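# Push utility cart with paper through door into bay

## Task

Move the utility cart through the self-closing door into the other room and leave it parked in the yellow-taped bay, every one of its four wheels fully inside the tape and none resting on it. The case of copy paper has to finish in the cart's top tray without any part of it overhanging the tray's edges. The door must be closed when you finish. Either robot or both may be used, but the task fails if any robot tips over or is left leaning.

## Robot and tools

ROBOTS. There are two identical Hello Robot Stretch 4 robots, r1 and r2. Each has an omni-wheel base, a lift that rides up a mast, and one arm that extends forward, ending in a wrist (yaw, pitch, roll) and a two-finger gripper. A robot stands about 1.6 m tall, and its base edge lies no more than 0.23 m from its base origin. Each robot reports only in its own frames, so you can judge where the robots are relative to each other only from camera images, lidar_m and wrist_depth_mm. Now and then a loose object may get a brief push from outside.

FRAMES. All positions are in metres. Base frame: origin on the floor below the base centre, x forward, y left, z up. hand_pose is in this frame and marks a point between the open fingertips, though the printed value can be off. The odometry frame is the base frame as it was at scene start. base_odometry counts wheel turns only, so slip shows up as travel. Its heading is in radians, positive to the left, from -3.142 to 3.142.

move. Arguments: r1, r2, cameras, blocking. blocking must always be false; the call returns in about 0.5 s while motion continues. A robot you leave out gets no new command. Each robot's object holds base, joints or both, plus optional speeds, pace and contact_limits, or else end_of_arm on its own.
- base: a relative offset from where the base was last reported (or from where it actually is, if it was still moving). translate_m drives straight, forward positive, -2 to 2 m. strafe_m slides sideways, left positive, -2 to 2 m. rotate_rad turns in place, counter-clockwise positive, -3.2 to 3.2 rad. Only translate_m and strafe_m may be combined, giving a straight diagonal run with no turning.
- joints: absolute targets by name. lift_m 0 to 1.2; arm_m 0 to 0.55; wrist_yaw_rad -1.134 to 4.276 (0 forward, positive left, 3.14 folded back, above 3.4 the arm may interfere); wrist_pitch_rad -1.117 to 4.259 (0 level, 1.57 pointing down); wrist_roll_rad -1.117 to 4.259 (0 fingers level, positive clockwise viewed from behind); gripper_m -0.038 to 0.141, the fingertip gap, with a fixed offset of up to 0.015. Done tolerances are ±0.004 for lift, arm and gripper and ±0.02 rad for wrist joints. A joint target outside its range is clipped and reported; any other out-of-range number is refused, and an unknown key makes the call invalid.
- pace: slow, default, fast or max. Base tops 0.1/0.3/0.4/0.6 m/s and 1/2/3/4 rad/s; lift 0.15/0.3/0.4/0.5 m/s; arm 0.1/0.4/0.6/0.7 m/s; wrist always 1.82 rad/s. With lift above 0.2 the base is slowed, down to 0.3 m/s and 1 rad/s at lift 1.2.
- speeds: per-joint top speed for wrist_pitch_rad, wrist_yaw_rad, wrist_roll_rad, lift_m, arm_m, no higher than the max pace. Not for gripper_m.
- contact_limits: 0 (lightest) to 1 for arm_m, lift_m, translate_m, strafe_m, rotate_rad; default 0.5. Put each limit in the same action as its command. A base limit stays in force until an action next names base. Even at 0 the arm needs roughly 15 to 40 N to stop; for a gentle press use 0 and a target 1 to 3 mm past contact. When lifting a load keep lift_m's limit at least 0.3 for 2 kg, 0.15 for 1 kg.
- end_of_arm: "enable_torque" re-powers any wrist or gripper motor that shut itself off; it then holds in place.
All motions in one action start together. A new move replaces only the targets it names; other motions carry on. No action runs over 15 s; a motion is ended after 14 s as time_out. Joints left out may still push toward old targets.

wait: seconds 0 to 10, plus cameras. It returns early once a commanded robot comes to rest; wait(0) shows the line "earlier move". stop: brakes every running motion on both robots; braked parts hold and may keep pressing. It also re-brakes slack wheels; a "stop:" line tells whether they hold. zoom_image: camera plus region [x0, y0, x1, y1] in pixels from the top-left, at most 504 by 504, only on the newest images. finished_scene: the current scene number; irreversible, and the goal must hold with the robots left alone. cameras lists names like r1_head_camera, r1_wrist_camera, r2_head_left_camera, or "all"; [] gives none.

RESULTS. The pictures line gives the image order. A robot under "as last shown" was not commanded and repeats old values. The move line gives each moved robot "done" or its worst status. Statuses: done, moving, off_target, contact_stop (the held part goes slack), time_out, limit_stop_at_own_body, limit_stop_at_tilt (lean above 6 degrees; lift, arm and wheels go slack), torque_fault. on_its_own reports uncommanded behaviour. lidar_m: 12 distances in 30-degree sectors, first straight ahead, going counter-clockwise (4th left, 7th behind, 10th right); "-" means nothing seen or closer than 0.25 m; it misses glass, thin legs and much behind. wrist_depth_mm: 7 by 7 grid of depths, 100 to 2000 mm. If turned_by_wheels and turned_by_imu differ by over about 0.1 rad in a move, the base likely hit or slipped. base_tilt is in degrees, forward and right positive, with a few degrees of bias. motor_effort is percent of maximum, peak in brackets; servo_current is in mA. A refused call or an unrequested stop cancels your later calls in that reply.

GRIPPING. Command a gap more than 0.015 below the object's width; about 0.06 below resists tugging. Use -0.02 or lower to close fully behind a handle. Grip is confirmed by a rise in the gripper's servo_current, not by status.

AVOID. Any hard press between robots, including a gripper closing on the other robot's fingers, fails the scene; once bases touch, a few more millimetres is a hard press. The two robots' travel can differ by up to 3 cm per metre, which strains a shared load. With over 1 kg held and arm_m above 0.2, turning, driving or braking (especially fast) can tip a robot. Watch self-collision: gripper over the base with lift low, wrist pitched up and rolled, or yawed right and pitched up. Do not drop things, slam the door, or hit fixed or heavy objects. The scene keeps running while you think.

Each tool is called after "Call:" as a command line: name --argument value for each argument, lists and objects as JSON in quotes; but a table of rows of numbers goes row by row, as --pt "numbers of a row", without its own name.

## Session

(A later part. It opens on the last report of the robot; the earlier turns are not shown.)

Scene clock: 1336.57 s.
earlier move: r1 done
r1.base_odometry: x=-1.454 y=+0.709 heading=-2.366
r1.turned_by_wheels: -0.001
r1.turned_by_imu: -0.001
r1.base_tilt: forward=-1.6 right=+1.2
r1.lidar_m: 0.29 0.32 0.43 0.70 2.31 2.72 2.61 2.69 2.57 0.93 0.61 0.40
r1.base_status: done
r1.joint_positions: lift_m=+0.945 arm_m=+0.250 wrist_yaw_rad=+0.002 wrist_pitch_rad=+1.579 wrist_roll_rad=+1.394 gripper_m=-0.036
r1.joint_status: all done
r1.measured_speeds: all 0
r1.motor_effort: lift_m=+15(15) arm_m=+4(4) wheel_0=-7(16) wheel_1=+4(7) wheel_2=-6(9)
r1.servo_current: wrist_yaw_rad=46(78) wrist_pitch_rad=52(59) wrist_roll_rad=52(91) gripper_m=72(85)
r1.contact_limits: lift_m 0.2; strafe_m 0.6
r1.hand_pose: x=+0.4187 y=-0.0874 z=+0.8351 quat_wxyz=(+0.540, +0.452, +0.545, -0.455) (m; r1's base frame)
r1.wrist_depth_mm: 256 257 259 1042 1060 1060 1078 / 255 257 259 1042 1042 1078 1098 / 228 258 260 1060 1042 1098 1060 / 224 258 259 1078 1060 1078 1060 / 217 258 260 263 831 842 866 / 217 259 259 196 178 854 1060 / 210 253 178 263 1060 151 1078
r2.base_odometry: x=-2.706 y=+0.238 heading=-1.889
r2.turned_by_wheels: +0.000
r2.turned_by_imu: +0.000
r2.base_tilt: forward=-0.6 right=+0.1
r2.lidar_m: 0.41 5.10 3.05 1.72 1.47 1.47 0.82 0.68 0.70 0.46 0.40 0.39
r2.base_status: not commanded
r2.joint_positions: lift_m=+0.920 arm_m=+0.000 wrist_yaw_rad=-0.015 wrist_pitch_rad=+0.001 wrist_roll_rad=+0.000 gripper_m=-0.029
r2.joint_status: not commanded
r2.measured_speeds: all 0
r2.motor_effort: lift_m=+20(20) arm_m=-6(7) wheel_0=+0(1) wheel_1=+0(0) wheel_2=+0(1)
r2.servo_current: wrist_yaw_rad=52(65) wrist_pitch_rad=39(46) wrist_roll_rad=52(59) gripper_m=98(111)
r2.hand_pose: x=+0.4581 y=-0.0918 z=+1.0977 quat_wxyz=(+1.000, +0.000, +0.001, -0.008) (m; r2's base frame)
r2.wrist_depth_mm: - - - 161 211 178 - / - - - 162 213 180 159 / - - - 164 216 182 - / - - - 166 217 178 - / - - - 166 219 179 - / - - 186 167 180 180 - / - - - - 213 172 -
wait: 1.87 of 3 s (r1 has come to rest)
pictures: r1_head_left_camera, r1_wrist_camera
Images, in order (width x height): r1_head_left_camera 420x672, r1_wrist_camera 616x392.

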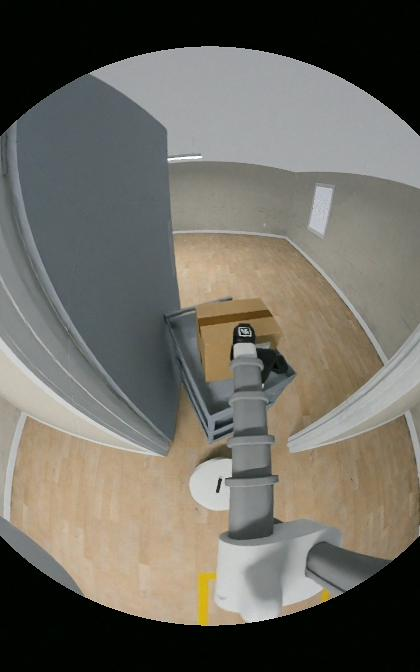

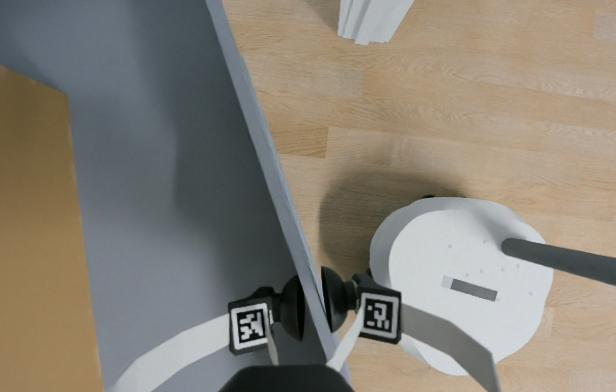

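Call:
wait --seconds 0 --cameras '["r1_wrist_camera","r1_head_camera","r1_head_left_camera"]'

Scene clock: 1361.33 s.
r1.base_odometry: x=-1.454 y=+0.709 heading=-2.366
r1.turned_by_wheels: +0.000
r1.turned_by_imu: +0.000
r1.base_tilt: forward=-1.6 right=+1.3
r1.lidar_m: 0.29 0.31 0.42 0.70 2.34 2.72 2.61 2.71 2.56 0.93 0.62 0.42
r1.base_status: done
r1.joint_positions: lift_m=+0.945 arm_m=+0.250 wrist_yaw_rad=+0.002 wrist_pitch_rad=+1.579 wrist_roll_rad=+1.394 gripper_m=-0.036
r1.joint_status: all done
r1.measured_speeds: all 0
r1.motor_effort: lift_m=+15(15) arm_m=+4(4) wheel_0=-7(16) wheel_1=+3(7) wheel_2=-6(9)
r1.servo_current: wrist_yaw_rad=46(78) wrist_pitch_rad=46(59) wrist_roll_rad=52(91) gripper_m=72(85)
r1.contact_limits: lift_m 0.2; strafe_m 0.6
r1.hand_pose: x=+0.4187 y=-0.0874 z=+0.8351 quat_wxyz=(+0.540, +0.452, +0.545, -0.455) (m; r1's base frame)
r1.wrist_depth_mm: 256 257 259 1060 1078 1042 1078 / 256 257 259 1042 1078 1060 1078 / 228 258 259 1060 1042 1078 1098 / 223 257 259 1042 1042 1078 1098 / 216 258 260 262 854 854 854 / 217 259 260 196 179 854 1118 / 211 254 178 260 1025 150 1078
r2.base_odometry: x=-2.706 y=+0.238 heading=-1.889
r2.turned_by_wheels: +0.000
r2.turned_by_imu: +0.001
r2.base_tilt: forward=-0.7 right=+0.1
r2.lidar_m: 0.38 5.12 3.06 1.73 1.48 1.48 0.84 0.69 0.71 0.46 0.39 0.41
r2.base_status: not commanded
r2.joint_positions: lift_m=+0.920 arm_m=+0.000 wrist_yaw_rad=-0.015 wrist_pitch_rad=+0.001 wrist_roll_rad=+0.000 gripper_m=-0.029
r2.joint_status: not commanded
r2.measured_speeds: all 0
r2.motor_effort: lift_m=+20(20) arm_m=-7(7) wheel_0=+0(1) wheel_1=+0(0) wheel_2=+0(1)
r2.servo_current: wrist_yaw_rad=46(65) wrist_pitch_rad=39(46) wrist_roll_rad=52(59) gripper_m=98(111)
r2.hand_pose: x=+0.4581 y=-0.0918 z=+1.0977 quat_wxyz=(+1.000, +0.000, +0.001, -0.008) (m; r2's base frame)
r2.wrist_depth_mm: - - - 162 211 179 - / - - - 163 213 180 159 / - - - 164 216 182 - / - - - 167 216 179 - / - - - 167 218 179 - / - - 186 167 180 180 - / - - - - 213 172 -
pictures: r1_head_camera, r1_head_left_camera, r1_wrist_camera
Images, in order (width x height): r1_head_camera 420x560, r1_head_left_camera 420x672, r1_wrist_camera 616x392.

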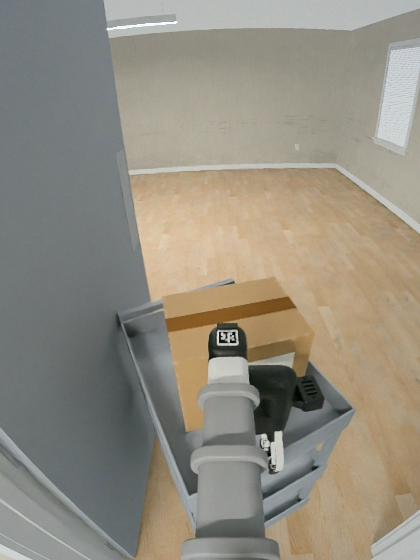

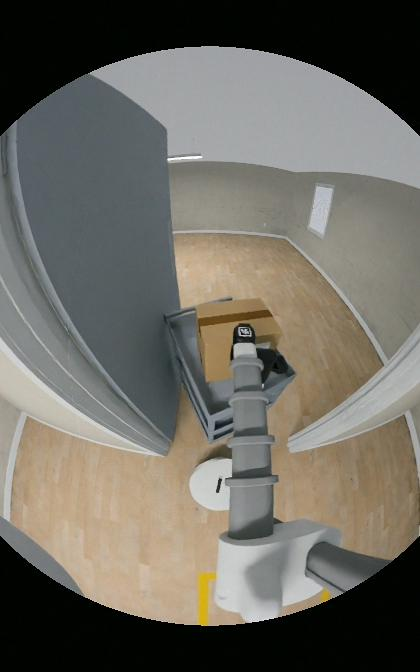

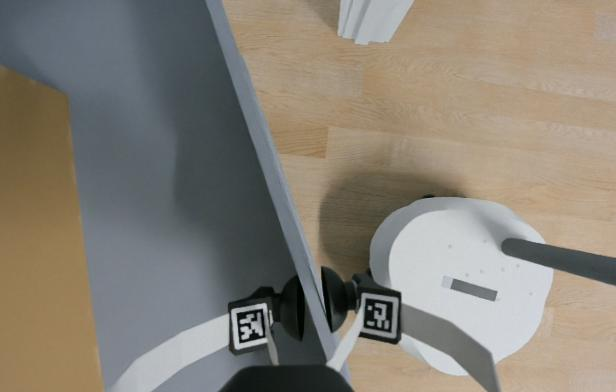

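Call:
move --r1 '{"joints":{"gripper_m":0.06}}' --blocking false --cameras '[]'

Call:
wait --seconds 2 --cameras '[]'

Call:
move --r1 '{"joints":{"wrist_roll_rad":1.09},"speeds":{"wrist_roll_rad":0.8}}' --blocking false --cameras '[]'

Call:
wait --seconds 2 --cameras '["r1_wrist_camera"]'

Scene clock: 1381.20 s.
move: r1 moving
r1.base_odometry: x=-1.454 y=+0.709 heading=-2.366
r1.turned_by_wheels: +0.000
r1.turned_by_imu: +0.000
r1.base_tilt: forward=-1.6 right=+1.3
r1.lidar_m: 0.31 0.33 0.43 0.69 2.32 2.71 2.61 2.68 2.58 0.88 0.60 0.39
r1.base_status: not commanded
r1.joint_positions: lift_m=+0.945 arm_m=+0.250 wrist_yaw_rad=+0.001 wrist_pitch_rad=+1.580 wrist_roll_rad=+1.395 gripper_m=-0.011
r1.joint_status: gripper_m moving
r1.measured_speeds: translate_m=+0.000 strafe_m=+0.000 rotate_rad=+0.000 lift_m=+0.000 arm_m=+0.000 wrist_yaw_rad=-0.003 wrist_pitch_rad=+0.004 wrist_roll_rad=+0.006
r1.motor_effort: lift_m=+15(15) arm_m=+4(4) wheel_0=-7(7) wheel_1=+4(4) wheel_2=-6(6)
r1.servo_current: wrist_yaw_rad=65(65) wrist_pitch_rad=59(59) wrist_roll_rad=59(72) gripper_m=72(72)
r1.contact_limits: lift_m 0.2; strafe_m 0.6
r1.hand_pose: x=+0.4184 y=-0.0874 z=+0.8351 quat_wxyz=(+0.540, +0.452, +0.545, -0.456) (m; r1's base frame)
r1.wrist_depth_mm: 256 257 260 1060 1078 1078 1078 / 255 258 258 1042 1078 1060 1060 / 229 258 260 1042 1060 1078 1060 / 224 258 260 1060 1042 1078 1078 / 224 258 262 262 842 866 1060 / 219 258 258 200 182 866 1078 / 212 257 260 142 1060 143 1078
r2: as last shown
r2.lidar_m: 0.41 5.10 3.11 1.74 1.48 1.48 0.87 0.71 0.69 0.47 0.40 0.39
r2.motor_effort: lift_m=+20(20) arm_m=-6(7) wheel_0=+0(0) wheel_1=+0(0) wheel_2=+0(0)
r2.servo_current: wrist_yaw_rad=46(59) wrist_pitch_rad=39(46) wrist_roll_rad=46(52) gripper_m=98(111)
r2.wrist_depth_mm: - - - 161 212 179 - / - - - 163 213 180 158 / - - - 164 216 181 - / - - - 166 216 179 - / - - - 167 219 179 - / - - 186 166 180 180 - / - - - - 213 172 -
pictures: none
No camera images: "cameras" was empty.

Scene clock: 1382.37 s.
earlier move: r1 done
r1.base_odometry: x=-1.454 y=+0.709 heading=-2.365
r1.turned_by_wheels: +0.001
r1.turned_by_imu: +0.001
r1.base_tilt: forward=-1.6 right=+1.3
r1.lidar_m: 0.30 0.33 0.43 0.70 2.33 2.73 2.59 2.71 2.57 0.90 0.63 0.42
r1.base_status: not commanded
r1.joint_positions: lift_m=+0.945 arm_m=+0.250 wrist_yaw_rad=+0.001 wrist_pitch_rad=+1.574 wrist_roll_rad=+1.398 gripper_m=+0.060
r1.joint_status: all done
r1.measured_speeds: all 0
r1.motor_effort: lift_m=+15(15) arm_m=+4(4) wheel_0=-3(7) wheel_1=+3(4) wheel_2=-2(6)
r1.servo_current: wrist_yaw_rad=52(72) wrist_pitch_rad=46(59) wrist_roll_rad=39(72) gripper_m=39(85)
r1.contact_limits: lift_m 0.2; strafe_m 0.6
r1.hand_pose: x=+0.4202 y=-0.0874 z=+0.8351 quat_wxyz=(+0.541, +0.454, +0.542, -0.455) (m; r1's base frame)
r1.wrist_depth_mm: 259 260 260 1060 1060 1042 1060 / 244 259 262 1042 1042 1060 1042 / 216 260 263 1042 1078 1060 1060 / 211 260 260 262 1042 1060 1060 / 214 262 262 264 842 842 866 / 205 260 211 263 186 842 1042 / 200 236 262 143 1042 854 1078
r2.base_odometry: x=-2.706 y=+0.238 heading=-1.889
r2.turned_by_wheels: +0.000
r2.turned_by_imu: +0.000
r2.base_tilt: forward=-0.6 right=+0.1
r2.lidar_m: 0.39 5.11 3.05 1.76 1.50 1.48 0.84 0.71 0.71 0.48 0.38 0.39
r2.base_status: not commanded
r2.joint_positions: lift_m=+0.920 arm_m=+0.000 wrist_yaw_rad=-0.015 wrist_pitch_rad=+0.001 wrist_roll_rad=+0.000 gripper_m=-0.029
r2.joint_status: not commanded
r2.measured_speeds: all 0
r2.motor_effort: lift_m=+20(20) arm_m=-6(7) wheel_0=+0(1) wheel_1=+0(0) wheel_2=+0(0)
r2.servo_current: wrist_yaw_rad=52(65) wrist_pitch_rad=46(46) wrist_roll_rad=52(65) gripper_m=98(111)
r2.hand_pose: x=+0.4581 y=-0.0918 z=+1.0977 quat_wxyz=(+1.000, +0.000, +0.001, -0.008) (m; r2's base frame)
r2.wrist_depth_mm: - - - 161 212 179 - / - - - 163 213 180 159 / - - - 165 221 181 - / - - - 166 218 179 - / - - - 167 218 179 - / - - 186 167 181 180 - / - - - - 213 172 -
wait: 1.17 of 2 s (r1 has come to rest)
pictures: none
No camera images: "cameras" was empty.

Scene clock: 1382.87 s.
move: r1 moving
r1.base_odometry: x=-1.454 y=+0.709 heading=-2.365
r1.turned_by_wheels: +0.000
r1.turned_by_imu: +0.000
r1.base_tilt: forward=-1.6 right=+1.2
r1.lidar_m: 0.29 0.32 0.44 0.74 2.34 2.72 2.62 2.71 2.56 0.92 0.62 0.41
r1.base_status: not commanded
r1.joint_positions: lift_m=+0.945 arm_m=+0.250 wrist_yaw_rad=+0.001 wrist_pitch_rad=+1.574 wrist_roll_rad=+1.105 gripper_m=+0.060
r1.joint_status: wrist_roll_rad moving
r1.measured_speeds: translate_m=+0.000 strafe_m=+0.000 rotate_rad=+0.000 lift_m=+0.000 arm_m=+0.000 wrist_yaw_rad=+0.000 wrist_pitch_rad=+0.000 wrist_roll_rad=-0.461
r1.motor_effort: lift_m=+15(15) arm_m=+4(4) wheel_0=-3(4) wheel_1=+4(4) wheel_2=-2(3)
r1.servo_current: wrist_yaw_rad=46(65) wrist_pitch_rad=39(52) wrist_roll_rad=39(98) gripper_m=46(46)
r1.contact_limits: lift_m 0.2; strafe_m 0.6
r1.hand_pose: x=+0.4202 y=-0.0874 z=+0.8351 quat_wxyz=(+0.601, +0.370, +0.603, -0.371) (m; r1's base frame)
r1.wrist_depth_mm: 176 260 260 262 1042 1060 1078 / 183 259 262 262 1060 1060 1060 / 188 260 262 262 1042 1042 1060 / 198 259 262 262 1060 1060 1060 / 202 262 262 262 917 854 1060 / 207 262 211 264 185 854 1060 / 213 257 263 143 854 854 1060
r2: as last shown
r2.lidar_m: 0.40 5.10 3.08 1.72 1.46 1.46 0.86 0.72 0.71 0.46 0.40 0.39
r2.motor_effort: lift_m=+20(20) arm_m=-7(7) wheel_0=+0(1) wheel_1=+0(0) wheel_2=+0(1)
r2.servo_current: wrist_yaw_rad=59(59) wrist_pitch_rad=39(46) wrist_roll_rad=46(59) gripper_m=104(104)
r2.wrist_depth_mm: - - - 161 212 179 - / - - - 163 213 180 159 / - - - 164 221 181 - / - - - 166 218 179 - / - - - 166 219 179 - / - - 186 167 180 180 - / - - - - 213 172 -
pictures: none
No camera images: "cameras" was empty.

Scene clock: 1383.27 s.
earlier move: r1 done
r1.base_odometry: x=-1.454 y=+0.709 heading=-2.365
r1.turned_by_wheels: +0.000
r1.turned_by_imu: +0.000
r1.base_tilt: forward=-1.6 right=+1.3
r1.lidar_m: 0.30 0.34 0.44 0.75 2.33 2.72 2.60 2.70 2.58 0.91 0.62 0.42
r1.base_status: not commanded
r1.joint_positions: lift_m=+0.945 arm_m=+0.250 wrist_yaw_rad=+0.001 wrist_pitch_rad=+1.574 wrist_roll_rad=+1.092 gripper_m=+0.060
r1.joint_status: all done
r1.measured_speeds: all 0
r1.motor_effort: lift_m=+15(15) arm_m=+4(4) wheel_0=-3(4) wheel_1=+4(4) wheel_2=-3(3)
r1.servo_current: wrist_yaw_rad=33(65) wrist_pitch_rad=46(52) wrist_roll_rad=46(98) gripper_m=39(46)
r1.contact_limits: lift_m 0.2; strafe_m 0.6
r1.hand_pose: x=+0.4202 y=-0.0874 z=+0.8351 quat_wxyz=(+0.604, +0.366, +0.605, -0.367) (m; r1's base frame)
r1.wrist_depth_mm: 172 260 259 262 1060 931 1060 / 175 260 262 262 1042 1042 1042 / 186 260 262 262 1060 1060 1078 / 200 263 262 263 1060 1060 1060 / 200 259 262 263 904 866 1060 / 207 260 211 262 186 854 1060 / 215 259 263 143 854 854 1060
r2.base_odometry: x=-2.706 y=+0.238 heading=-1.889
r2.turned_by_wheels: +0.000
r2.turned_by_imu: +0.000
r2.base_tilt: forward=-0.6 right=+0.1
r2.lidar_m: 0.40 5.10 3.07 1.74 1.48 1.48 0.86 0.69 0.71 0.44 0.38 0.38
r2.base_status: not commanded
r2.joint_positions: lift_m=+0.920 arm_m=+0.000 wrist_yaw_rad=-0.015 wrist_pitch_rad=+0.001 wrist_roll_rad=+0.000 gripper_m=-0.029
r2.joint_status: not commanded
r2.measured_speeds: all 0
r2.motor_effort: lift_m=+20(20) arm_m=-7(7) wheel_0=+0(1) wheel_1=+0(0) wheel_2=+0(1)
r2.servo_current: wrist_yaw_rad=52(59) wrist_pitch_rad=33(46) wrist_roll_rad=33(59) gripper_m=98(111)
r2.hand_pose: x=+0.4581 y=-0.0918 z=+1.0977 quat_wxyz=(+1.000, +0.000, +0.001, -0.008) (m; r2's base frame)
r2.wrist_depth_mm: - - - 161 213 178 - / - - - 163 213 180 159 / - - - 164 220 182 - / - - - 166 218 179 - / - - - 166 217 179 - / - - 186 167 180 180 - / - - - - 214 172 -
wait: 0.40 of 2 s (r1 has come to rest)
pictures: r1_wrist_camera
Images, in order (width x height): r1_wrist_camera 616x392.

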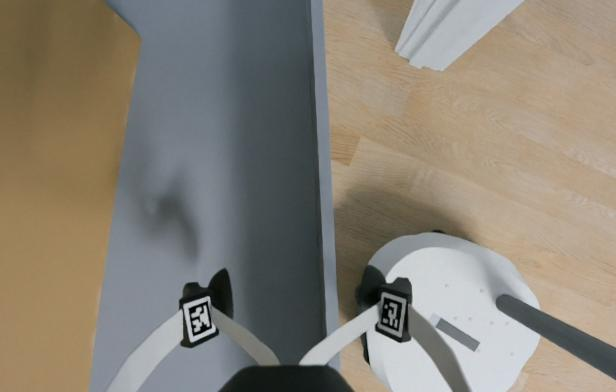

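Call:
move --r1 '{"base":{"strafe_m":-0.115},"joints":{"arm_m":0.32,"wrist_roll_rad":1.06},"pace":"slow","speeds":{"arm_m":0.07}}' --blocking false --cameras '[]'

Call:
wait --seconds 4 --cameras '["r1_wrist_camera","r1_head_left_camera"]'

Scene clock: 1391.07 s.
move: r1 moving
r1.base_odometry: x=-1.464 y=+0.719 heading=-2.365
r1.turned_by_wheels: +0.000
r1.turned_by_imu: +0.000
r1.base_tilt: forward=-1.6 right=+1.2
r1.lidar_m: 0.31 0.32 0.45 0.72 2.34 2.74 2.60 2.70 2.55 0.91 0.60 0.44
r1.base_status: strafe_m moving
r1.joint_positions: lift_m=+0.945 arm_m=+0.279 wrist_yaw_rad=+0.001 wrist_pitch_rad=+1.573 wrist_roll_rad=+1.062 gripper_m=+0.060
r1.joint_status: arm_m moving; wrist_roll_rad moving
r1.measured_speeds: translate_m=-0.001 strafe_m=-0.056 rotate_rad=+0.004 lift_m=+0.000 arm_m=+0.069 wrist_yaw_rad=+0.000 wrist_pitch_rad=+0.000 wrist_roll_rad=+0.000
r1.motor_effort: lift_m=+15(15) arm_m=+4(7) wheel_0=+6(8) wheel_1=-4(6) wheel_2=-1(1)
r1.servo_current: wrist_yaw_rad=39(59) wrist_pitch_rad=39(46) wrist_roll_rad=59(85) gripper_m=39(52)
r1.contact_limits: lift_m 0.2
r1.hand_pose: x=+0.4493 y=-0.0874 z=+0.8351 quat_wxyz=(+0.609, +0.357, +0.611, -0.358) (m; r1's base frame)
r1.wrist_depth_mm: 145 200 259 260 1025 778 1060 / 144 211 260 260 1042 1078 1078 / 154 223 260 262 1042 1042 1060 / 158 239 262 263 1042 1078 1060 / 166 255 260 263 842 1042 1078 / 167 253 211 263 191 854 1060 / 179 219 263 144 842 842 854
r2: as last shown
r2.turned_by_imu: +0.001
r2.base_tilt: forward=-0.7 right=+0.1
r2.lidar_m: 0.42 5.11 3.05 1.75 1.49 1.48 0.85 0.72 0.71 0.44 0.38 0.40
r2.motor_effort: lift_m=+20(20) arm_m=-7(7) wheel_0=+0(0) wheel_1=+0(0) wheel_2=+0(0)
r2.servo_current: wrist_yaw_rad=39(59) wrist_pitch_rad=33(46) wrist_roll_rad=52(52) gripper_m=98(104)
r2.wrist_depth_mm: - - - 162 212 179 - / - - - 163 213 180 159 / - - - 164 221 182 - / - - - 166 217 178 - / - - - 166 218 179 - / - - 186 167 180 180 - / - - - - 213 171 -
pictures: none
No camera images: "cameras" was empty.

Scene clock: 1392.87 s.
earlier move: r1 done
r1.base_odometry: x=-1.534 y=+0.791 heading=-2.366
r1.turned_by_wheels: +0.000
r1.turned_by_imu: -0.001
r1.base_tilt: forward=-1.6 right=+1.2
r1.lidar_m: 0.35 0.34 0.54 0.73 2.45 2.70 2.62 2.71 2.45 0.94 0.51 0.46
r1.base_status: done
r1.joint_positions: lift_m=+0.945 arm_m=+0.320 wrist_yaw_rad=+0.000 wrist_pitch_rad=+1.574 wrist_roll_rad=+1.062 gripper_m=+0.060
r1.joint_status: all done
r1.measured_speeds: all 0
r1.motor_effort: lift_m=+15(15) arm_m=+4(9) wheel_0=+2(9) wheel_1=-4(7) wheel_2=+0(4)
r1.servo_current: wrist_yaw_rad=39(65) wrist_pitch_rad=46(59) wrist_roll_rad=52(85) gripper_m=39(52)
r1.contact_limits: lift_m 0.2
r1.hand_pose: x=+0.4900 y=-0.0874 z=+0.8351 quat_wxyz=(+0.609, +0.358, +0.611, -0.359) (m; r1's base frame)
r1.wrist_depth_mm: 1025 1042 1042 1042 1042 891 496 / 239 245 258 242 1042 759 1060 / 258 260 260 262 1060 1060 1060 / 234 260 262 262 1060 1078 1078 / 155 236 264 263 1042 1060 1060 / 155 242 211 263 186 842 1060 / 165 202 263 143 854 842 854
r2.base_odometry: x=-2.706 y=+0.238 heading=-1.889
r2.turned_by_wheels: +0.000
r2.turned_by_imu: +0.000
r2.base_tilt: forward=-0.6 right=+0.1
r2.lidar_m: 0.39 5.11 3.09 1.73 1.48 1.48 0.83 0.70 0.70 0.46 0.39 0.40
r2.base_status: not commanded
r2.joint_positions: lift_m=+0.920 arm_m=+0.000 wrist_yaw_rad=-0.015 wrist_pitch_rad=+0.001 wrist_roll_rad=+0.000 gripper_m=-0.029
r2.joint_status: not commanded
r2.measured_speeds: all 0
r2.motor_effort: lift_m=+21(21) arm_m=-6(7) wheel_0=+0(1) wheel_1=+0(0) wheel_2=+0(1)
r2.servo_current: wrist_yaw_rad=46(59) wrist_pitch_rad=46(46) wrist_roll_rad=39(59) gripper_m=98(111)
r2.hand_pose: x=+0.4581 y=-0.0918 z=+1.0977 quat_wxyz=(+1.000, +0.000, +0.001, -0.008) (m; r2's base frame)
r2.wrist_depth_mm: - - - 161 212 179 - / - - - 162 213 180 159 / - - - 164 221 182 - / - - - 166 217 179 - / - - - 167 219 179 - / - - 187 167 180 181 - / - - - - 213 168 -
wait: 1.80 of 4 s (r1 has come to rest)
pictures: r1_head_left_camera, r1_wrist_camera
Images, in order (width x height): r1_head_left_camera 420x672, r1_wrist_camera 616x392.

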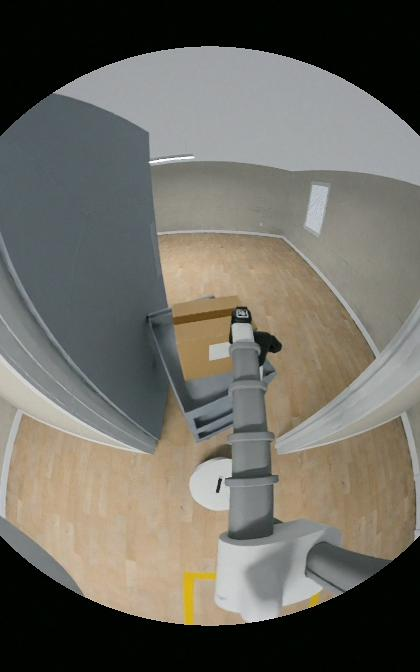

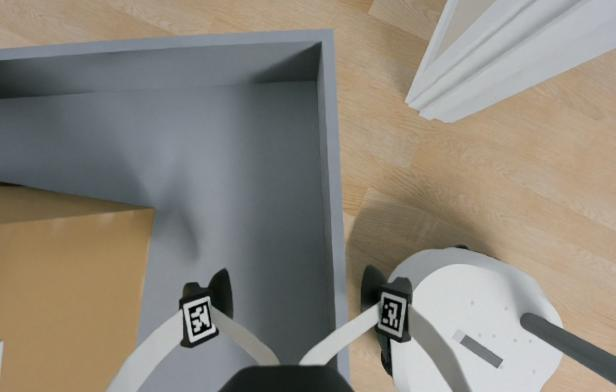

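Call:
move --r1 '{"joints":{"gripper_m":-0.037}}' --blocking false --cameras '[]'

Call:
wait --seconds 2.5 --cameras '[]'

Call:
move --r1 '{"base":{"translate_m":-0.13},"joints":{"wrist_roll_rad":1.36},"pace":"slow","speeds":{"wrist_roll_rad":0.2},"contact_limits":{"translate_m":0.6}}' --blocking false --cameras '[]'

Call:
wait --seconds 4 --cameras '["r1_wrist_camera","r1_head_left_camera"]'

Scene clock: 1409.37 s.
move: r1 moving
r1.base_odometry: x=-1.534 y=+0.791 heading=-2.366
r1.turned_by_wheels: +0.000
r1.turned_by_imu: -0.001
r1.base_tilt: forward=-1.6 right=+1.3
r1.lidar_m: 0.36 0.34 0.53 0.70 2.46 2.75 2.60 2.69 2.47 0.92 0.52 0.49
r1.base_status: not commanded
r1.joint_positions: lift_m=+0.945 arm_m=+0.320 wrist_yaw_rad=+0.000 wrist_pitch_rad=+1.574 wrist_roll_rad=+1.062 gripper_m=+0.041
r1.joint_status: gripper_m moving
r1.measured_speeds: all 0
r1.motor_effort: lift_m=+15(15) arm_m=+4(5) wheel_0=+2(3) wheel_1=-4(4) wheel_2=+0(0)
r1.servo_current: wrist_yaw_rad=46(65) wrist_pitch_rad=39(46) wrist_roll_rad=46(59) gripper_m=98(98)
r1.contact_limits: lift_m 0.2
r1.hand_pose: x=+0.4900 y=-0.0874 z=+0.8351 quat_wxyz=(+0.609, +0.358, +0.611, -0.359) (m; r1's base frame)
r1.wrist_depth_mm: 1025 1042 1042 1042 1060 878 488 / 237 246 259 242 1042 768 1060 / 259 259 262 262 1042 1060 1060 / 233 259 262 262 1060 1042 1042 / 155 236 262 263 1042 1042 1042 / 155 244 208 262 192 842 1060 / 165 202 262 144 854 854 842
r2: as last shown
r2.turned_by_imu: +0.002
r2.base_tilt: forward=-0.7 right=+0.1
r2.lidar_m: 0.37 5.11 3.07 1.73 1.48 1.48 0.85 0.71 0.71 0.45 0.39 0.39
r2.motor_effort: lift_m=+20(20) arm_m=-7(7) wheel_0=+0(0) wheel_1=+0(0) wheel_2=+0(0)
r2.servo_current: wrist_yaw_rad=46(59) wrist_pitch_rad=39(46) wrist_roll_rad=52(52) gripper_m=104(104)
r2.wrist_depth_mm: - - - 162 212 179 - / - - - 163 213 180 158 / - - - 164 221 181 - / - - - 166 216 178 - / - - - 167 218 179 - / - - 187 167 180 180 - / - - - - 214 168 -
pictures: none
No camera images: "cameras" was empty.

Scene clock: 1410.53 s.
earlier move: r1 done
r1.base_odometry: x=-1.534 y=+0.791 heading=-2.366
r1.turned_by_wheels: -0.001
r1.turned_by_imu: -0.001
r1.base_tilt: forward=-1.6 right=+1.3
r1.lidar_m: 0.35 0.34 0.55 0.68 2.42 2.71 2.61 2.69 2.43 0.93 0.52 0.49
r1.base_status: not commanded
r1.joint_positions: lift_m=+0.945 arm_m=+0.320 wrist_yaw_rad=+0.000 wrist_pitch_rad=+1.581 wrist_roll_rad=+1.062 gripper_m=-0.036
r1.joint_status: all done
r1.measured_speeds: all 0
r1.motor_effort: lift_m=+15(15) arm_m=+4(5) wheel_0=-2(3) wheel_1=-4(4) wheel_2=-5(5)
r1.servo_current: wrist_yaw_rad=59(65) wrist_pitch_rad=59(72) wrist_roll_rad=52(65) gripper_m=72(176)
r1.contact_limits: lift_m 0.2
r1.hand_pose: x=+0.4879 y=-0.0874 z=+0.8351 quat_wxyz=(+0.607, +0.356, +0.613, -0.360) (m; r1's base frame)
r1.wrist_depth_mm: 991 199 206 1042 1078 591 473 / 251 253 255 249 1042 732 1078 / 252 254 258 258 1060 1060 1078 / 195 256 257 259 1042 1060 1078 / 174 256 257 259 1042 1042 1098 / 173 257 257 198 180 854 1060 / 189 255 179 154 854 146 707
r2.base_odometry: x=-2.706 y=+0.238 heading=-1.889
r2.turned_by_wheels: +0.000
r2.turned_by_imu: +0.000
r2.base_tilt: forward=-0.7 right=+0.1
r2.lidar_m: 0.40 5.10 3.08 1.72 1.48 1.46 0.85 0.69 0.71 0.46 0.39 0.40
r2.base_status: not commanded
r2.joint_positions: lift_m=+0.920 arm_m=+0.000 wrist_yaw_rad=-0.015 wrist_pitch_rad=+0.001 wrist_roll_rad=+0.000 gripper_m=-0.029
r2.joint_status: not commanded
r2.measured_speeds: all 0
r2.motor_effort: lift_m=+20(20) arm_m=-6(7) wheel_0=+0(1) wheel_1=+0(0) wheel_2=+0(0)
r2.servo_current: wrist_yaw_rad=52(59) wrist_pitch_rad=46(46) wrist_roll_rad=59(59) gripper_m=104(104)
r2.hand_pose: x=+0.4581 y=-0.0918 z=+1.0977 quat_wxyz=(+1.000, +0.000, +0.001, -0.008) (m; r2's base frame)
r2.wrist_depth_mm: - - - 161 211 179 - / - - - 163 213 180 159 / - - - 164 216 181 - / - - - 166 217 179 - / - - - 167 219 179 - / - - 186 167 180 180 - / - - - - 213 172 -
wait: 1.17 of 2.5 s (r1 has come to rest)
pictures: none
No camera images: "cameras" was empty.

Scene clock: 1411.03 s.
move: r1 moving
r1.base_odometry: x=-1.526 y=+0.800 heading=-2.367
r1.turned_by_wheels: -0.001
r1.turned_by_imu: -0.001
r1.base_tilt: forward=-1.6 right=+1.3
r1.lidar_m: 0.37 0.35 0.53 0.79 2.47 2.71 2.57 2.69 2.45 0.97 0.52 0.50
r1.base_status: translate_m moving
r1.joint_positions: lift_m=+0.945 arm_m=+0.320 wrist_yaw_rad=+0.000 wrist_pitch_rad=+1.581 wrist_roll_rad=+1.143 gripper_m=-0.036
r1.joint_status: wrist_roll_rad moving
r1.measured_speeds: translate_m=-0.048 strafe_m=+0.000 rotate_rad=+0.003 lift_m=+0.000 arm_m=+0.000 wrist_yaw_rad=+0.000 wrist_pitch_rad=-0.001 wrist_roll_rad=+0.202
r1.motor_effort: lift_m=+15(15) arm_m=+4(5) wheel_0=-9(11) wheel_1=-4(7) wheel_2=+1(5)
r1.servo_current: wrist_yaw_rad=46(65) wrist_pitch_rad=59(65) wrist_roll_rad=78(85) gripper_m=72(78)
r1.contact_limits: lift_m 0.2; translate_m 0.6
r1.hand_pose: x=+0.4880 y=-0.0874 z=+0.8351 quat_wxyz=(+0.592, +0.381, +0.598, -0.384) (m; r1's base frame)
r1.wrist_depth_mm: 1042 1025 1025 1042 1060 564 496 / 229 246 258 1060 1060 820 1078 / 255 258 262 263 1060 1060 1078 / 256 258 262 262 1060 1042 1060 / 177 258 262 262 1060 960 1060 / 180 259 207 200 178 854 1098 / 193 236 262 193 854 842 866
r2: as last shown
r2.lidar_m: 0.39 5.11 3.07 1.74 1.49 1.47 0.84 0.68 0.71 0.46 0.38 0.38
r2.motor_effort: lift_m=+20(21) arm_m=-6(7) wheel_0=+0(0) wheel_1=+0(0) wheel_2=+0(0)
r2.servo_current: wrist_yaw_rad=52(59) wrist_pitch_rad=46(46) wrist_roll_rad=52(52) gripper_m=98(104)
r2.wrist_depth_mm: - - - 162 212 179 - / - - - 163 213 180 159 / - - - 164 221 181 - / - - - 166 218 179 - / - - - 167 219 179 - / - - 186 167 180 180 - / - - - - 213 172 -
pictures: none
No camera images: "cameras" was empty.

Scene clock: 1413.13 s.
earlier move: r1 done
r1.base_odometry: x=-1.442 y=+0.882 heading=-2.366
r1.turned_by_wheels: +0.002
r1.turned_by_imu: +0.002
r1.base_tilt: forward=-1.6 right=+1.2
r1.lidar_m: 0.41 0.40 0.60 1.19 2.44 2.57 2.46 2.57 2.44 1.49 0.58 0.54
r1.base_status: done
r1.joint_positions: lift_m=+0.945 arm_m=+0.320 wrist_yaw_rad=+0.002 wrist_pitch_rad=+1.562 wrist_roll_rad=+1.355 gripper_m=-0.036
r1.joint_status: all done
r1.measured_speeds: all 0
r1.motor_effort: lift_m=+15(15) arm_m=-4(5) wheel_0=+2(11) wheel_1=-2(7) wheel_2=+9(15)
r1.servo_current: wrist_yaw_rad=59(78) wrist_pitch_rad=65(72) wrist_roll_rad=72(98) gripper_m=72(78)
r1.contact_limits: lift_m 0.2; translate_m 0.6
r1.hand_pose: x=+0.4935 y=-0.0874 z=+0.8351 quat_wxyz=(+0.554, +0.445, +0.549, -0.441) (m; r1's base frame)
r1.wrist_depth_mm: 1078 1060 1060 1042 741 1025 1042 / 222 223 225 1042 1042 1042 1025 / 265 264 263 1042 1025 1042 1042 / 263 264 263 1060 1060 1042 1042 / 204 264 263 1060 1060 842 831 / 206 265 210 194 842 842 831 / 206 152 265 193 172 831 854
r2.base_odometry: x=-2.706 y=+0.238 heading=-1.889
r2.turned_by_wheels: +0.000
r2.turned_by_imu: +0.000
r2.base_tilt: forward=-0.7 right=+0.1
r2.lidar_m: 0.41 5.10 3.05 1.74 1.46 1.47 0.84 0.69 0.71 0.45 0.39 0.40
r2.base_status: not commanded
r2.joint_positions: lift_m=+0.920 arm_m=+0.000 wrist_yaw_rad=-0.015 wrist_pitch_rad=+0.001 wrist_roll_rad=+0.000 gripper_m=-0.029
r2.joint_status: not commanded
r2.measured_speeds: all 0
r2.motor_effort: lift_m=+20(21) arm_m=-7(7) wheel_0=+0(1) wheel_1=+0(1) wheel_2=+0(1)
r2.servo_current: wrist_yaw_rad=52(65) wrist_pitch_rad=46(46) wrist_roll_rad=46(59) gripper_m=104(111)
r2.hand_pose: x=+0.4581 y=-0.0918 z=+1.0977 quat_wxyz=(+1.000, +0.000, +0.001, -0.008) (m; r2's base frame)
r2.wrist_depth_mm: - - - 161 211 179 - / - - - 163 213 181 159 / - - - 165 220 181 - / - - - 166 217 179 - / - - - 167 218 179 - / - - 186 167 180 180 - / - - - - 214 172 -
wait: 2.10 of 4 s (r1 has come to rest)
pictures: r1_head_left_camera, r1_wrist_camera
Images, in order (width x height): r1_head_left_camera 420x672, r1_wrist_camera 616x392.

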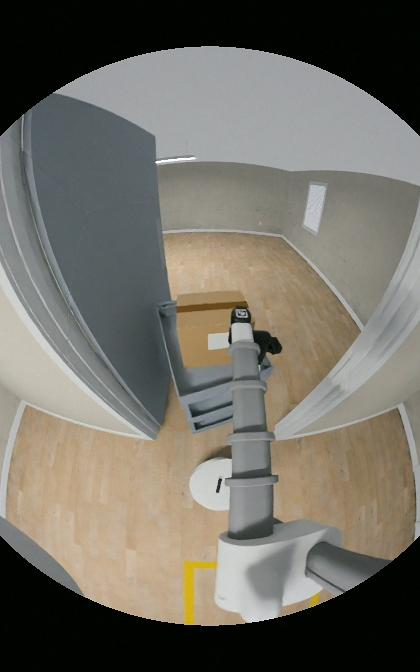

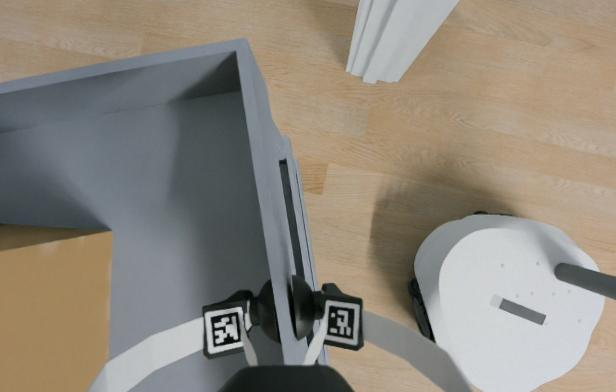

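Call:
move --r1 '{"joints":{"gripper_m":0.06}}' --blocking false --cameras '[]'

Call:
wait --seconds 1.5 --cameras '[]'

Call:
move --r1 '{"joints":{"wrist_roll_rad":1.18},"speeds":{"wrist_roll_rad":0.8}}' --blocking false --cameras '[]'

Call:
wait --seconds 1.5 --cameras '[]'

Call:
move --r1 '{"joints":{"gripper_m":-0.037}}' --blocking false --cameras '[]'

Call:
wait --seconds 2.5 --cameras '[]'

Call:
move --r1 '{"base":{"translate_m":-0.13},"joints":{"wrist_roll_rad":1.48},"pace":"slow","speeds":{"wrist_roll_rad":0.2},"contact_limits":{"translate_m":0.6}}' --blocking false --cameras '[]'

Call:
wait --seconds 4 --cameras '["r1_wrist_camera","r1_head_left_camera"]'

Scene clock: 1425.67 s.
move: r1 moving
r1.base_odometry: x=-1.442 y=+0.882 heading=-2.366
r1.turned_by_wheels: +0.000
r1.turned_by_imu: -0.001
r1.base_tilt: forward=-1.6 right=+1.2
r1.lidar_m: 0.42 0.40 0.62 1.19 2.45 2.57 2.47 2.57 2.47 1.53 0.56 0.54
r1.base_status: not commanded
r1.joint_positions: lift_m=+0.945 arm_m=+0.320 wrist_yaw_rad=+0.002 wrist_pitch_rad=+1.562 wrist_roll_rad=+1.356 gripper_m=-0.011
r1.joint_status: gripper_m moving
r1.measured_speeds: translate_m=+0.000 strafe_m=+0.000 rotate_rad=+0.000 lift_m=+0.000 arm_m=+0.000 wrist_yaw_rad=+0.000 wrist_pitch_rad=+0.000 wrist_roll_rad=+0.007
r1.motor_effort: lift_m=+15(15) arm_m=-4(4) wheel_0=+2(3) wheel_1=-2(3) wheel_2=+9(9)
r1.servo_current: wrist_yaw_rad=26(59) wrist_pitch_rad=52(59) wrist_roll_rad=46(65) gripper_m=59(65)
r1.contact_limits: lift_m 0.2; translate_m 0.6
r1.hand_pose: x=+0.4935 y=-0.0874 z=+0.8351 quat_wxyz=(+0.553, +0.445, +0.549, -0.441) (m; r1's base frame)
r1.wrist_depth_mm: 1042 1042 1060 1060 715 1060 1042 / 228 213 221 1078 1025 1042 1025 / 266 264 265 1042 1042 1060 1042 / 265 265 264 1060 1060 1042 1042 / 214 265 265 1078 1042 854 842 / 204 265 210 194 854 842 820 / 206 244 264 193 160 831 831
r2: as last shown
r2.turned_by_imu: +0.002
r2.lidar_m: 0.41 5.12 3.03 1.72 1.46 1.48 0.86 0.70 0.72 0.45 0.41 0.37
r2.motor_effort: lift_m=+20(20) arm_m=-7(7) wheel_0=+0(1) wheel_1=+0(1) wheel_2=+0(0)
r2.servo_current: wrist_yaw_rad=52(59) wrist_pitch_rad=46(46) wrist_roll_rad=46(65) gripper_m=98(111)
r2.wrist_depth_mm: - - - 162 211 179 - / - - - 163 213 180 159 / - - - 164 220 182 - / - - - 166 217 179 - / - - - 167 218 180 - / - - 186 167 180 180 - / - - - - 214 172 -
pictures: none
No camera images: "cameras" was empty.

Scene clock: 1426.83 s.
earlier move: r1 done
r1.base_odometry: x=-1.442 y=+0.882 heading=-2.366
r1.turned_by_wheels: +0.000
r1.turned_by_imu: -0.001
r1.base_tilt: forward=-1.6 right=+1.3
r1.lidar_m: 0.40 0.40 0.60 1.20 2.45 2.56 2.46 2.56 2.45 1.51 0.58 0.53
r1.base_status: not commanded
r1.joint_positions: lift_m=+0.945 arm_m=+0.320 wrist_yaw_rad=+0.002 wrist_pitch_rad=+1.568 wrist_roll_rad=+1.358 gripper_m=+0.060
r1.joint_status: all done
r1.measured_speeds: all 0
r1.motor_effort: lift_m=+15(15) arm_m=-4(4) wheel_0=+2(3) wheel_1=-2(3) wheel_2=+4(9)
r1.servo_current: wrist_yaw_rad=39(65) wrist_pitch_rad=39(59) wrist_roll_rad=33(65) gripper_m=46(85)
r1.contact_limits: lift_m 0.2; translate_m 0.6
r1.hand_pose: x=+0.4918 y=-0.0874 z=+0.8351 quat_wxyz=(+0.551, +0.444, +0.550, -0.443) (m; r1's base frame)
r1.wrist_depth_mm: 1060 1060 1042 1060 732 1042 1060 / 1060 211 218 1042 1042 1060 1060 / 263 264 262 1042 1078 1060 1078 / 262 262 263 1060 1060 1042 1042 / 223 263 263 1060 1042 842 842 / 212 263 211 1060 187 831 831 / 212 252 263 143 1060 854 831
r2.base_odometry: x=-2.706 y=+0.238 heading=-1.889
r2.turned_by_wheels: +0.000
r2.turned_by_imu: +0.000
r2.base_tilt: forward=-0.6 right=+0.1
r2.lidar_m: 0.41 5.10 3.07 1.74 1.48 1.48 0.83 0.71 0.70 0.45 0.38 0.40
r2.base_status: not commanded
r2.joint_positions: lift_m=+0.920 arm_m=+0.000 wrist_yaw_rad=-0.015 wrist_pitch_rad=+0.001 wrist_roll_rad=+0.000 gripper_m=-0.029
r2.joint_status: not commanded
r2.measured_speeds: all 0
r2.motor_effort: lift_m=+20(20) arm_m=-7(7) wheel_0=+0(1) wheel_1=+0(1) wheel_2=+0(0)
r2.servo_current: wrist_yaw_rad=52(59) wrist_pitch_rad=39(46) wrist_roll_rad=46(65) gripper_m=98(111)
r2.hand_pose: x=+0.4581 y=-0.0918 z=+1.0977 quat_wxyz=(+1.000, +0.000, +0.001, -0.008) (m; r2's base frame)
r2.wrist_depth_mm: - - - 162 212 179 - / - - - 163 214 180 160 / - - - 164 221 181 - / - - - 166 217 178 - / - - - 166 220 179 - / - - 186 167 180 180 - / - - - - 213 171 -
wait: 1.17 of 1.5 s (r1 has come to rest)
pictures: none
No camera images: "cameras" was empty.

Scene clock: 1427.33 s.
move: r1 moving
r1.base_odometry: x=-1.442 y=+0.882 heading=-2.366
r1.turned_by_wheels: +0.000
r1.turned_by_imu: +0.000
r1.base_tilt: forward=-1.6 right=+1.3
r1.lidar_m: 0.40 0.41 0.60 1.19 2.45 2.60 2.45 2.56 2.45 1.53 0.59 0.54
r1.base_status: not commanded
r1.joint_positions: lift_m=+0.945 arm_m=+0.320 wrist_yaw_rad=+0.002 wrist_pitch_rad=+1.568 wrist_roll_rad=+1.182 gripper_m=+0.060
r1.joint_status: wrist_roll_rad moving
r1.measured_speeds: translate_m=+0.000 strafe_m=+0.000 rotate_rad=+0.000 lift_m=+0.000 arm_m=+0.000 wrist_yaw_rad=+0.000 wrist_pitch_rad=+0.000 wrist_roll_rad=-0.004
r1.motor_effort: lift_m=+15(15) arm_m=-4(4) wheel_0=+2(3) wheel_1=-2(3) wheel_2=+4(4)
r1.servo_current: wrist_yaw_rad=52(72) wrist_pitch_rad=46(52) wrist_roll_rad=46(85) gripper_m=33(46)
r1.contact_limits: lift_m 0.2; translate_m 0.6
r1.hand_pose: x=+0.4918 y=-0.0874 z=+0.8351 quat_wxyz=(+0.588, +0.394, +0.587, -0.393) (m; r1's base frame)
r1.wrist_depth_mm: 1025 1060 1042 1060 723 1060 1042 / 234 240 243 1042 1042 1078 1060 / 262 263 263 1042 1060 1042 1042 / 262 263 262 1060 1060 1042 1060 / 204 263 262 1042 1042 854 1060 / 213 262 211 1042 188 854 831 / 223 262 264 143 878 842 842
r2: as last shown
r2.lidar_m: 0.40 5.10 3.04 1.74 1.46 1.45 0.84 0.71 0.69 0.48 0.40 0.38
r2.motor_effort: lift_m=+20(20) arm_m=-6(7) wheel_0=+0(1) wheel_1=+0(0) wheel_2=+0(0)
r2.servo_current: wrist_yaw_rad=52(59) wrist_pitch_rad=39(46) wrist_roll_rad=52(59) gripper_m=104(104)
r2.wrist_depth_mm: - - - 161 212 179 - / - - - 163 213 180 159 / - - - 165 221 182 - / - - - 166 216 179 - / - - - 166 218 179 - / - - 186 167 180 180 - / - - - - 213 171 -
pictures: none
No camera images: "cameras" was empty.

Scene clock: 1427.57 s.
earlier move: r1 done
r1.base_odometry: x=-1.442 y=+0.882 heading=-2.366
r1.turned_by_wheels: +0.000
r1.turned_by_imu: +0.000
r1.base_tilt: forward=-1.6 right=+1.3
r1.lidar_m: 0.40 0.39 0.61 1.17 2.47 2.60 2.45 2.57 2.46 1.49 0.58 0.56
r1.base_status: not commanded
r1.joint_positions: lift_m=+0.945 arm_m=+0.320 wrist_yaw_rad=+0.002 wrist_pitch_rad=+1.568 wrist_roll_rad=+1.182 gripper_m=+0.060
r1.joint_status: all done
r1.measured_speeds: all 0
r1.motor_effort: lift_m=+15(15) arm_m=-4(4) wheel_0=+2(3) wheel_1=-3(3) wheel_2=+4(4)
r1.servo_current: wrist_yaw_rad=26(72) wrist_pitch_rad=52(52) wrist_roll_rad=46(85) gripper_m=39(46)
r1.contact_limits: lift_m 0.2; translate_m 0.6
r1.hand_pose: x=+0.4918 y=-0.0874 z=+0.8351 quat_wxyz=(+0.588, +0.394, +0.587, -0.393) (m; r1's base frame)
r1.wrist_depth_mm: 1060 1060 1060 1060 723 1042 1060 / 233 239 243 1042 1060 1060 1060 / 262 262 263 1078 1042 1042 1060 / 263 263 262 1060 1060 1060 1042 / 205 262 264 1060 1060 842 1078 / 213 262 211 1060 187 842 854 / 222 263 263 143 878 854 842
r2.base_odometry: x=-2.706 y=+0.238 heading=-1.889
r2.turned_by_wheels: +0.000
r2.turned_by_imu: +0.000
r2.base_tilt: forward=-0.7 right=+0.1
r2.lidar_m: 0.38 5.11 3.05 1.72 1.50 1.48 0.86 0.71 0.71 0.47 0.39 0.39
r2.base_status: not commanded
r2.joint_positions: lift_m=+0.920 arm_m=+0.000 wrist_yaw_rad=-0.015 wrist_pitch_rad=+0.001 wrist_roll_rad=+0.000 gripper_m=-0.029
r2.joint_status: not commanded
r2.measured_speeds: all 0
r2.motor_effort: lift_m=+20(20) arm_m=-6(7) wheel_0=+0(1) wheel_1=+0(0) wheel_2=+0(1)
r2.servo_current: wrist_yaw_rad=46(59) wrist_pitch_rad=46(46) wrist_roll_rad=46(59) gripper_m=104(104)
r2.hand_pose: x=+0.4581 y=-0.0918 z=+1.0977 quat_wxyz=(+1.000, +0.000, +0.001, -0.008) (m; r2's base frame)
r2.wrist_depth_mm: - - - 161 211 179 - / - - - 163 213 180 159 / - - - 164 221 181 - / - - - 166 217 178 - / - - - 166 219 179 - / - - 186 167 180 180 - / - - - - 213 172 -
wait: 0.23 of 1.5 s (r1 has come to rest)
pictures: none
No camera images: "cameras" was empty.

Scene clock: 1428.07 s.
move: r1 moving
r1.base_odometry: x=-1.442 y=+0.882 heading=-2.366
r1.turned_by_wheels: +0.000
r1.turned_by_imu: +0.000
r1.base_tilt: forward=-1.6 right=+1.3
r1.lidar_m: 0.41 0.41 0.59 1.18 2.45 2.60 2.44 2.56 2.46 1.52 0.56 0.53
r1.base_status: not commanded
r1.joint_positions: lift_m=+0.945 arm_m=+0.320 wrist_yaw_rad=+0.002 wrist_pitch_rad=+1.568 wrist_roll_rad=+1.182 gripper_m=+0.041
r1.joint_status: gripper_m moving
r1.measured_speeds: all 0
r1.motor_effort: lift_m=+15(15) arm_m=-4(4) wheel_0=+2(3) wheel_1=-2(3) wheel_2=+4(4)
r1.servo_current: wrist_yaw_rad=39(59) wrist_pitch_rad=46(46) wrist_roll_rad=59(59) gripper_m=104(104)
r1.contact_limits: lift_m 0.2; translate_m 0.6
r1.hand_pose: x=+0.4918 y=-0.0874 z=+0.8351 quat_wxyz=(+0.588, +0.394, +0.587, -0.393) (m; r1's base frame)
r1.wrist_depth_mm: 1042 1042 1042 1060 732 1078 1042 / 234 240 244 1042 1042 1042 1060 / 262 262 263 1042 1025 1042 1042 / 264 263 262 1042 1025 1042 1060 / 204 263 263 1042 1042 854 1060 / 213 263 196 1060 193 842 842 / 223 264 262 143 842 831 842
r2: as last shown
r2.base_tilt: forward=-0.6 right=+0.1
r2.lidar_m: 0.41 5.10 3.06 1.73 1.48 1.48 0.84 0.72 0.71 0.48 0.39 0.40
r2.motor_effort: lift_m=+20(20) arm_m=-6(7) wheel_0=+0(1) wheel_1=+0(1) wheel_2=+0(0)
r2.servo_current: wrist_yaw_rad=52(59) wrist_pitch_rad=39(46) wrist_roll_rad=46(65) gripper_m=104(111)
r2.wrist_depth_mm: - - - 161 212 179 - / - - - 163 213 180 159 / - - - 165 221 181 - / - - - 166 218 179 - / - - - 166 219 179 - / - - 186 167 181 180 - / - - - - 214 172 -
pictures: none
No camera images: "cameras" was empty.

Scene clock: 1429.23 s.
earlier move: r1 done
r1.base_odometry: x=-1.442 y=+0.882 heading=-2.366
r1.turned_by_wheels: +0.000
r1.turned_by_imu: +0.000
r1.base_tilt: forward=-1.6 right=+1.3
r1.lidar_m: 0.42 0.40 0.62 1.17 2.45 2.59 2.45 2.57 2.46 1.51 0.57 0.54
r1.base_status: not commanded
r1.joint_positions: lift_m=+0.945 arm_m=+0.320 wrist_yaw_rad=+0.002 wrist_pitch_rad=+1.565 wrist_roll_rad=+1.182 gripper_m=-0.036
r1.joint_status: all done
r1.measured_speeds: all 0
r1.motor_effort: lift_m=+15(15) arm_m=-3(4) wheel_0=+2(3) wheel_1=-2(3) wheel_2=+4(4)
r1.servo_current: wrist_yaw_rad=72(72) wrist_pitch_rad=39(59) wrist_roll_rad=52(65) gripper_m=85(143)
r1.contact_limits: lift_m 0.2; translate_m 0.6
r1.hand_pose: x=+0.4928 y=-0.0874 z=+0.8351 quat_wxyz=(+0.589, +0.394, +0.586, -0.392) (m; r1's base frame)
r1.wrist_depth_mm: 1042 1042 1060 1025 1042 1042 1042 / 235 237 241 1060 1025 1060 1060 / 262 262 263 1060 1042 1025 1042 / 262 260 260 1042 1060 1060 1060 / 192 263 260 1060 1042 842 1060 / 196 263 206 191 842 842 831 / 210 148 263 192 173 854 842
r2.base_odometry: x=-2.706 y=+0.238 heading=-1.889
r2.turned_by_wheels: +0.000
r2.turned_by_imu: +0.000
r2.base_tilt: forward=-0.7 right=+0.1
r2.lidar_m: 0.38 5.11 3.08 1.75 1.50 1.48 0.84 0.71 0.70 0.45 0.37 0.40
r2.base_status: not commanded
r2.joint_positions: lift_m=+0.920 arm_m=+0.000 wrist_yaw_rad=-0.015 wrist_pitch_rad=+0.001 wrist_roll_rad=+0.000 gripper_m=-0.029
r2.joint_status: not commanded
r2.measured_speeds: all 0
r2.motor_effort: lift_m=+20(21) arm_m=-6(7) wheel_0=+0(1) wheel_1=+0(1) wheel_2=+0(0)
r2.servo_current: wrist_yaw_rad=46(59) wrist_pitch_rad=46(46) wrist_roll_rad=39(65) gripper_m=98(111)
r2.hand_pose: x=+0.4581 y=-0.0918 z=+1.0977 quat_wxyz=(+1.000, +0.000, +0.001, -0.008) (m; r2's base frame)
r2.wrist_depth_mm: - - - 162 213 179 - / - - - 162 213 180 159 / - - - 164 221 182 - / - - - 166 217 179 - / - - - 166 218 179 - / - - 186 167 180 180 - / - - - - 214 171 -
wait: 1.17 of 2.5 s (r1 has come to rest)
pictures: none
No camera images: "cameras" was empty.

Scene clock: 1429.73 s.
move: r1 moving
r1.base_odometry: x=-1.433 y=+0.891 heading=-2.365
r1.turned_by_wheels: +0.001
r1.turned_by_imu: +0.001
r1.base_tilt: forward=-1.6 right=+1.3
r1.lidar_m: 0.41 0.40 0.60 1.21 2.46 2.57 2.43 2.53 2.45 1.54 0.57 0.54
r1.base_status: translate_m moving
r1.joint_positions: lift_m=+0.945 arm_m=+0.320 wrist_yaw_rad=+0.002 wrist_pitch_rad=+1.564 wrist_roll_rad=+1.264 gripper_m=-0.036
r1.joint_status: wrist_roll_rad moving
r1.measured_speeds: translate_m=-0.048 strafe_m=+0.000 rotate_rad=+0.003 lift_m=+0.000 arm_m=+0.000 wrist_yaw_rad=+0.000 wrist_pitch_rad=-0.005 wrist_roll_rad=+0.196
r1.motor_effort: lift_m=+15(15) arm_m=-3(4) wheel_0=+0(5) wheel_1=-3(5) wheel_2=+11(12)
r1.servo_current: wrist_yaw_rad=39(72) wrist_pitch_rad=46(59) wrist_roll_rad=26(78) gripper_m=85(85)
r1.contact_limits: lift_m 0.2; translate_m 0.6
r1.hand_pose: x=+0.4931 y=-0.0874 z=+0.8351 quat_wxyz=(+0.573, +0.419, +0.569, -0.416) (m; r1's base frame)
r1.wrist_depth_mm: 1060 1078 1078 1060 750 1042 1042 / 215 226 239 1060 1042 1042 1008 / 264 264 262 1042 1060 1042 1060 / 264 264 264 1060 1042 1042 1042 / 200 264 264 1060 1060 831 1008 / 206 263 203 192 854 831 842 / 213 153 264 184 160 820 831
r2: as last shown
r2.lidar_m: 0.41 5.09 3.07 1.72 1.48 1.47 0.83 0.70 0.68 0.47 0.39 0.41
r2.motor_effort: lift_m=+20(20) arm_m=-7(7) wheel_0=+0(1) wheel_1=+0(1) wheel_2=+0(0)
r2.servo_current: wrist_yaw_rad=52(59) wrist_pitch_rad=33(46) wrist_roll_rad=46(52) gripper_m=104(111)
r2.wrist_depth_mm: - - - 162 211 178 - / - - - 163 213 180 159 / - - - 164 220 182 - / - - - 166 217 178 - / - - - 167 218 179 - / - - 186 167 180 181 - / - - - - 213 172 -
pictures: none
No camera images: "cameras" was empty.

Scene clock: 1431.80 s.
earlier move: r1 done
r1.base_odometry: x=-1.349 y=+0.973 heading=-2.365
r1.turned_by_wheels: +0.000
r1.turned_by_imu: +0.001
r1.base_tilt: forward=-1.6 right=+1.3
r1.lidar_m: 0.43 0.43 0.69 1.61 2.45 2.41 2.32 2.45 2.47 2.03 0.67 0.52
r1.base_status: done
r1.joint_positions: lift_m=+0.945 arm_m=+0.320 wrist_yaw_rad=+0.002 wrist_pitch_rad=+1.564 wrist_roll_rad=+1.475 gripper_m=-0.036
r1.joint_status: all done
r1.measured_speeds: all 0
r1.motor_effort: lift_m=+15(15) arm_m=-4(4) wheel_0=+2(5) wheel_1=-2(6) wheel_2=+9(15)
r1.servo_current: wrist_yaw_rad=52(72) wrist_pitch_rad=52(59) wrist_roll_rad=65(91) gripper_m=85(85)
r1.contact_limits: lift_m 0.2; translate_m 0.6
r1.hand_pose: x=+0.4930 y=-0.0874 z=+0.8351 quat_wxyz=(+0.526, +0.477, +0.522, -0.473) (m; r1's base frame)
r1.wrist_depth_mm: 1078 1060 1060 831 1060 1060 1042 / 1042 1060 1060 1060 1060 1042 1060 / 234 263 262 1060 1060 1060 1042 / 264 263 262 1060 1042 917 1060 / 265 264 263 1060 1042 842 842 / 187 264 264 193 931 831 831 / 198 156 263 193 174 842 1042
r2.base_odometry: x=-2.706 y=+0.238 heading=-1.889
r2.turned_by_wheels: +0.000
r2.turned_by_imu: +0.000
r2.base_tilt: forward=-0.6 right=+0.1
r2.lidar_m: 0.39 5.09 3.04 1.72 1.47 1.47 0.85 0.72 0.70 0.47 0.39 0.39
r2.base_status: not commanded
r2.joint_positions: lift_m=+0.920 arm_m=+0.000 wrist_yaw_rad=-0.015 wrist_pitch_rad=+0.001 wrist_roll_rad=+0.000 gripper_m=-0.029
r2.joint_status: not commanded
r2.measured_speeds: all 0
r2.motor_effort: lift_m=+20(20) arm_m=-6(7) wheel_0=+0(1) wheel_1=+0(1) wheel_2=+0(1)
r2.servo_current: wrist_yaw_rad=46(65) wrist_pitch_rad=46(52) wrist_roll_rad=46(59) gripper_m=104(111)
r2.hand_pose: x=+0.4581 y=-0.0918 z=+1.0977 quat_wxyz=(+1.000, +0.000, +0.001, -0.008) (m; r2's base frame)
r2.wrist_depth_mm: - - - 162 211 179 - / - - - 163 213 180 159 / - - - 165 221 182 - / - - - 166 217 178 - / - - - 167 218 179 - / - - 186 167 181 180 - / - - - - 214 172 -
wait: 2.07 of 4 s (r1 has come to rest)
pictures: r1_head_left_camera, r1_wrist_camera
Images, in order (width x height): r1_head_left_camera 420x672, r1_wrist_camera 616x392.

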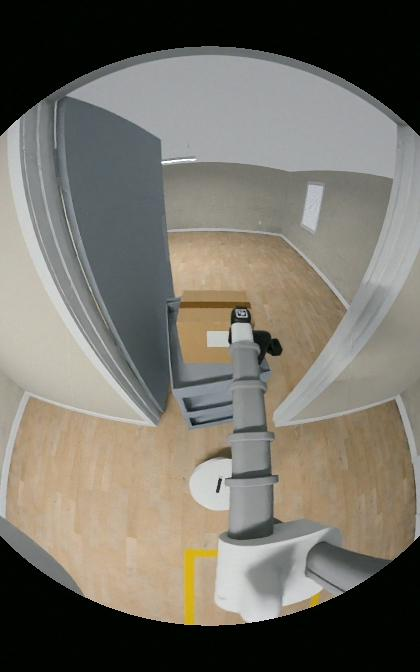

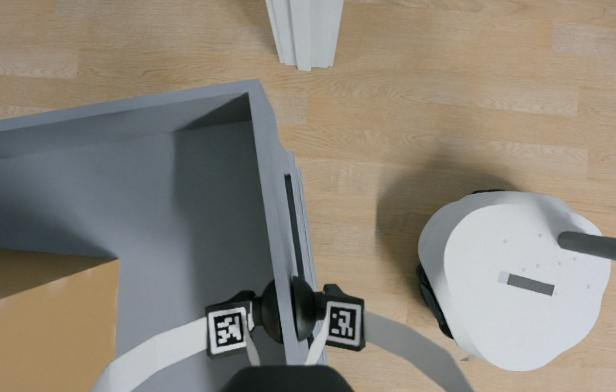

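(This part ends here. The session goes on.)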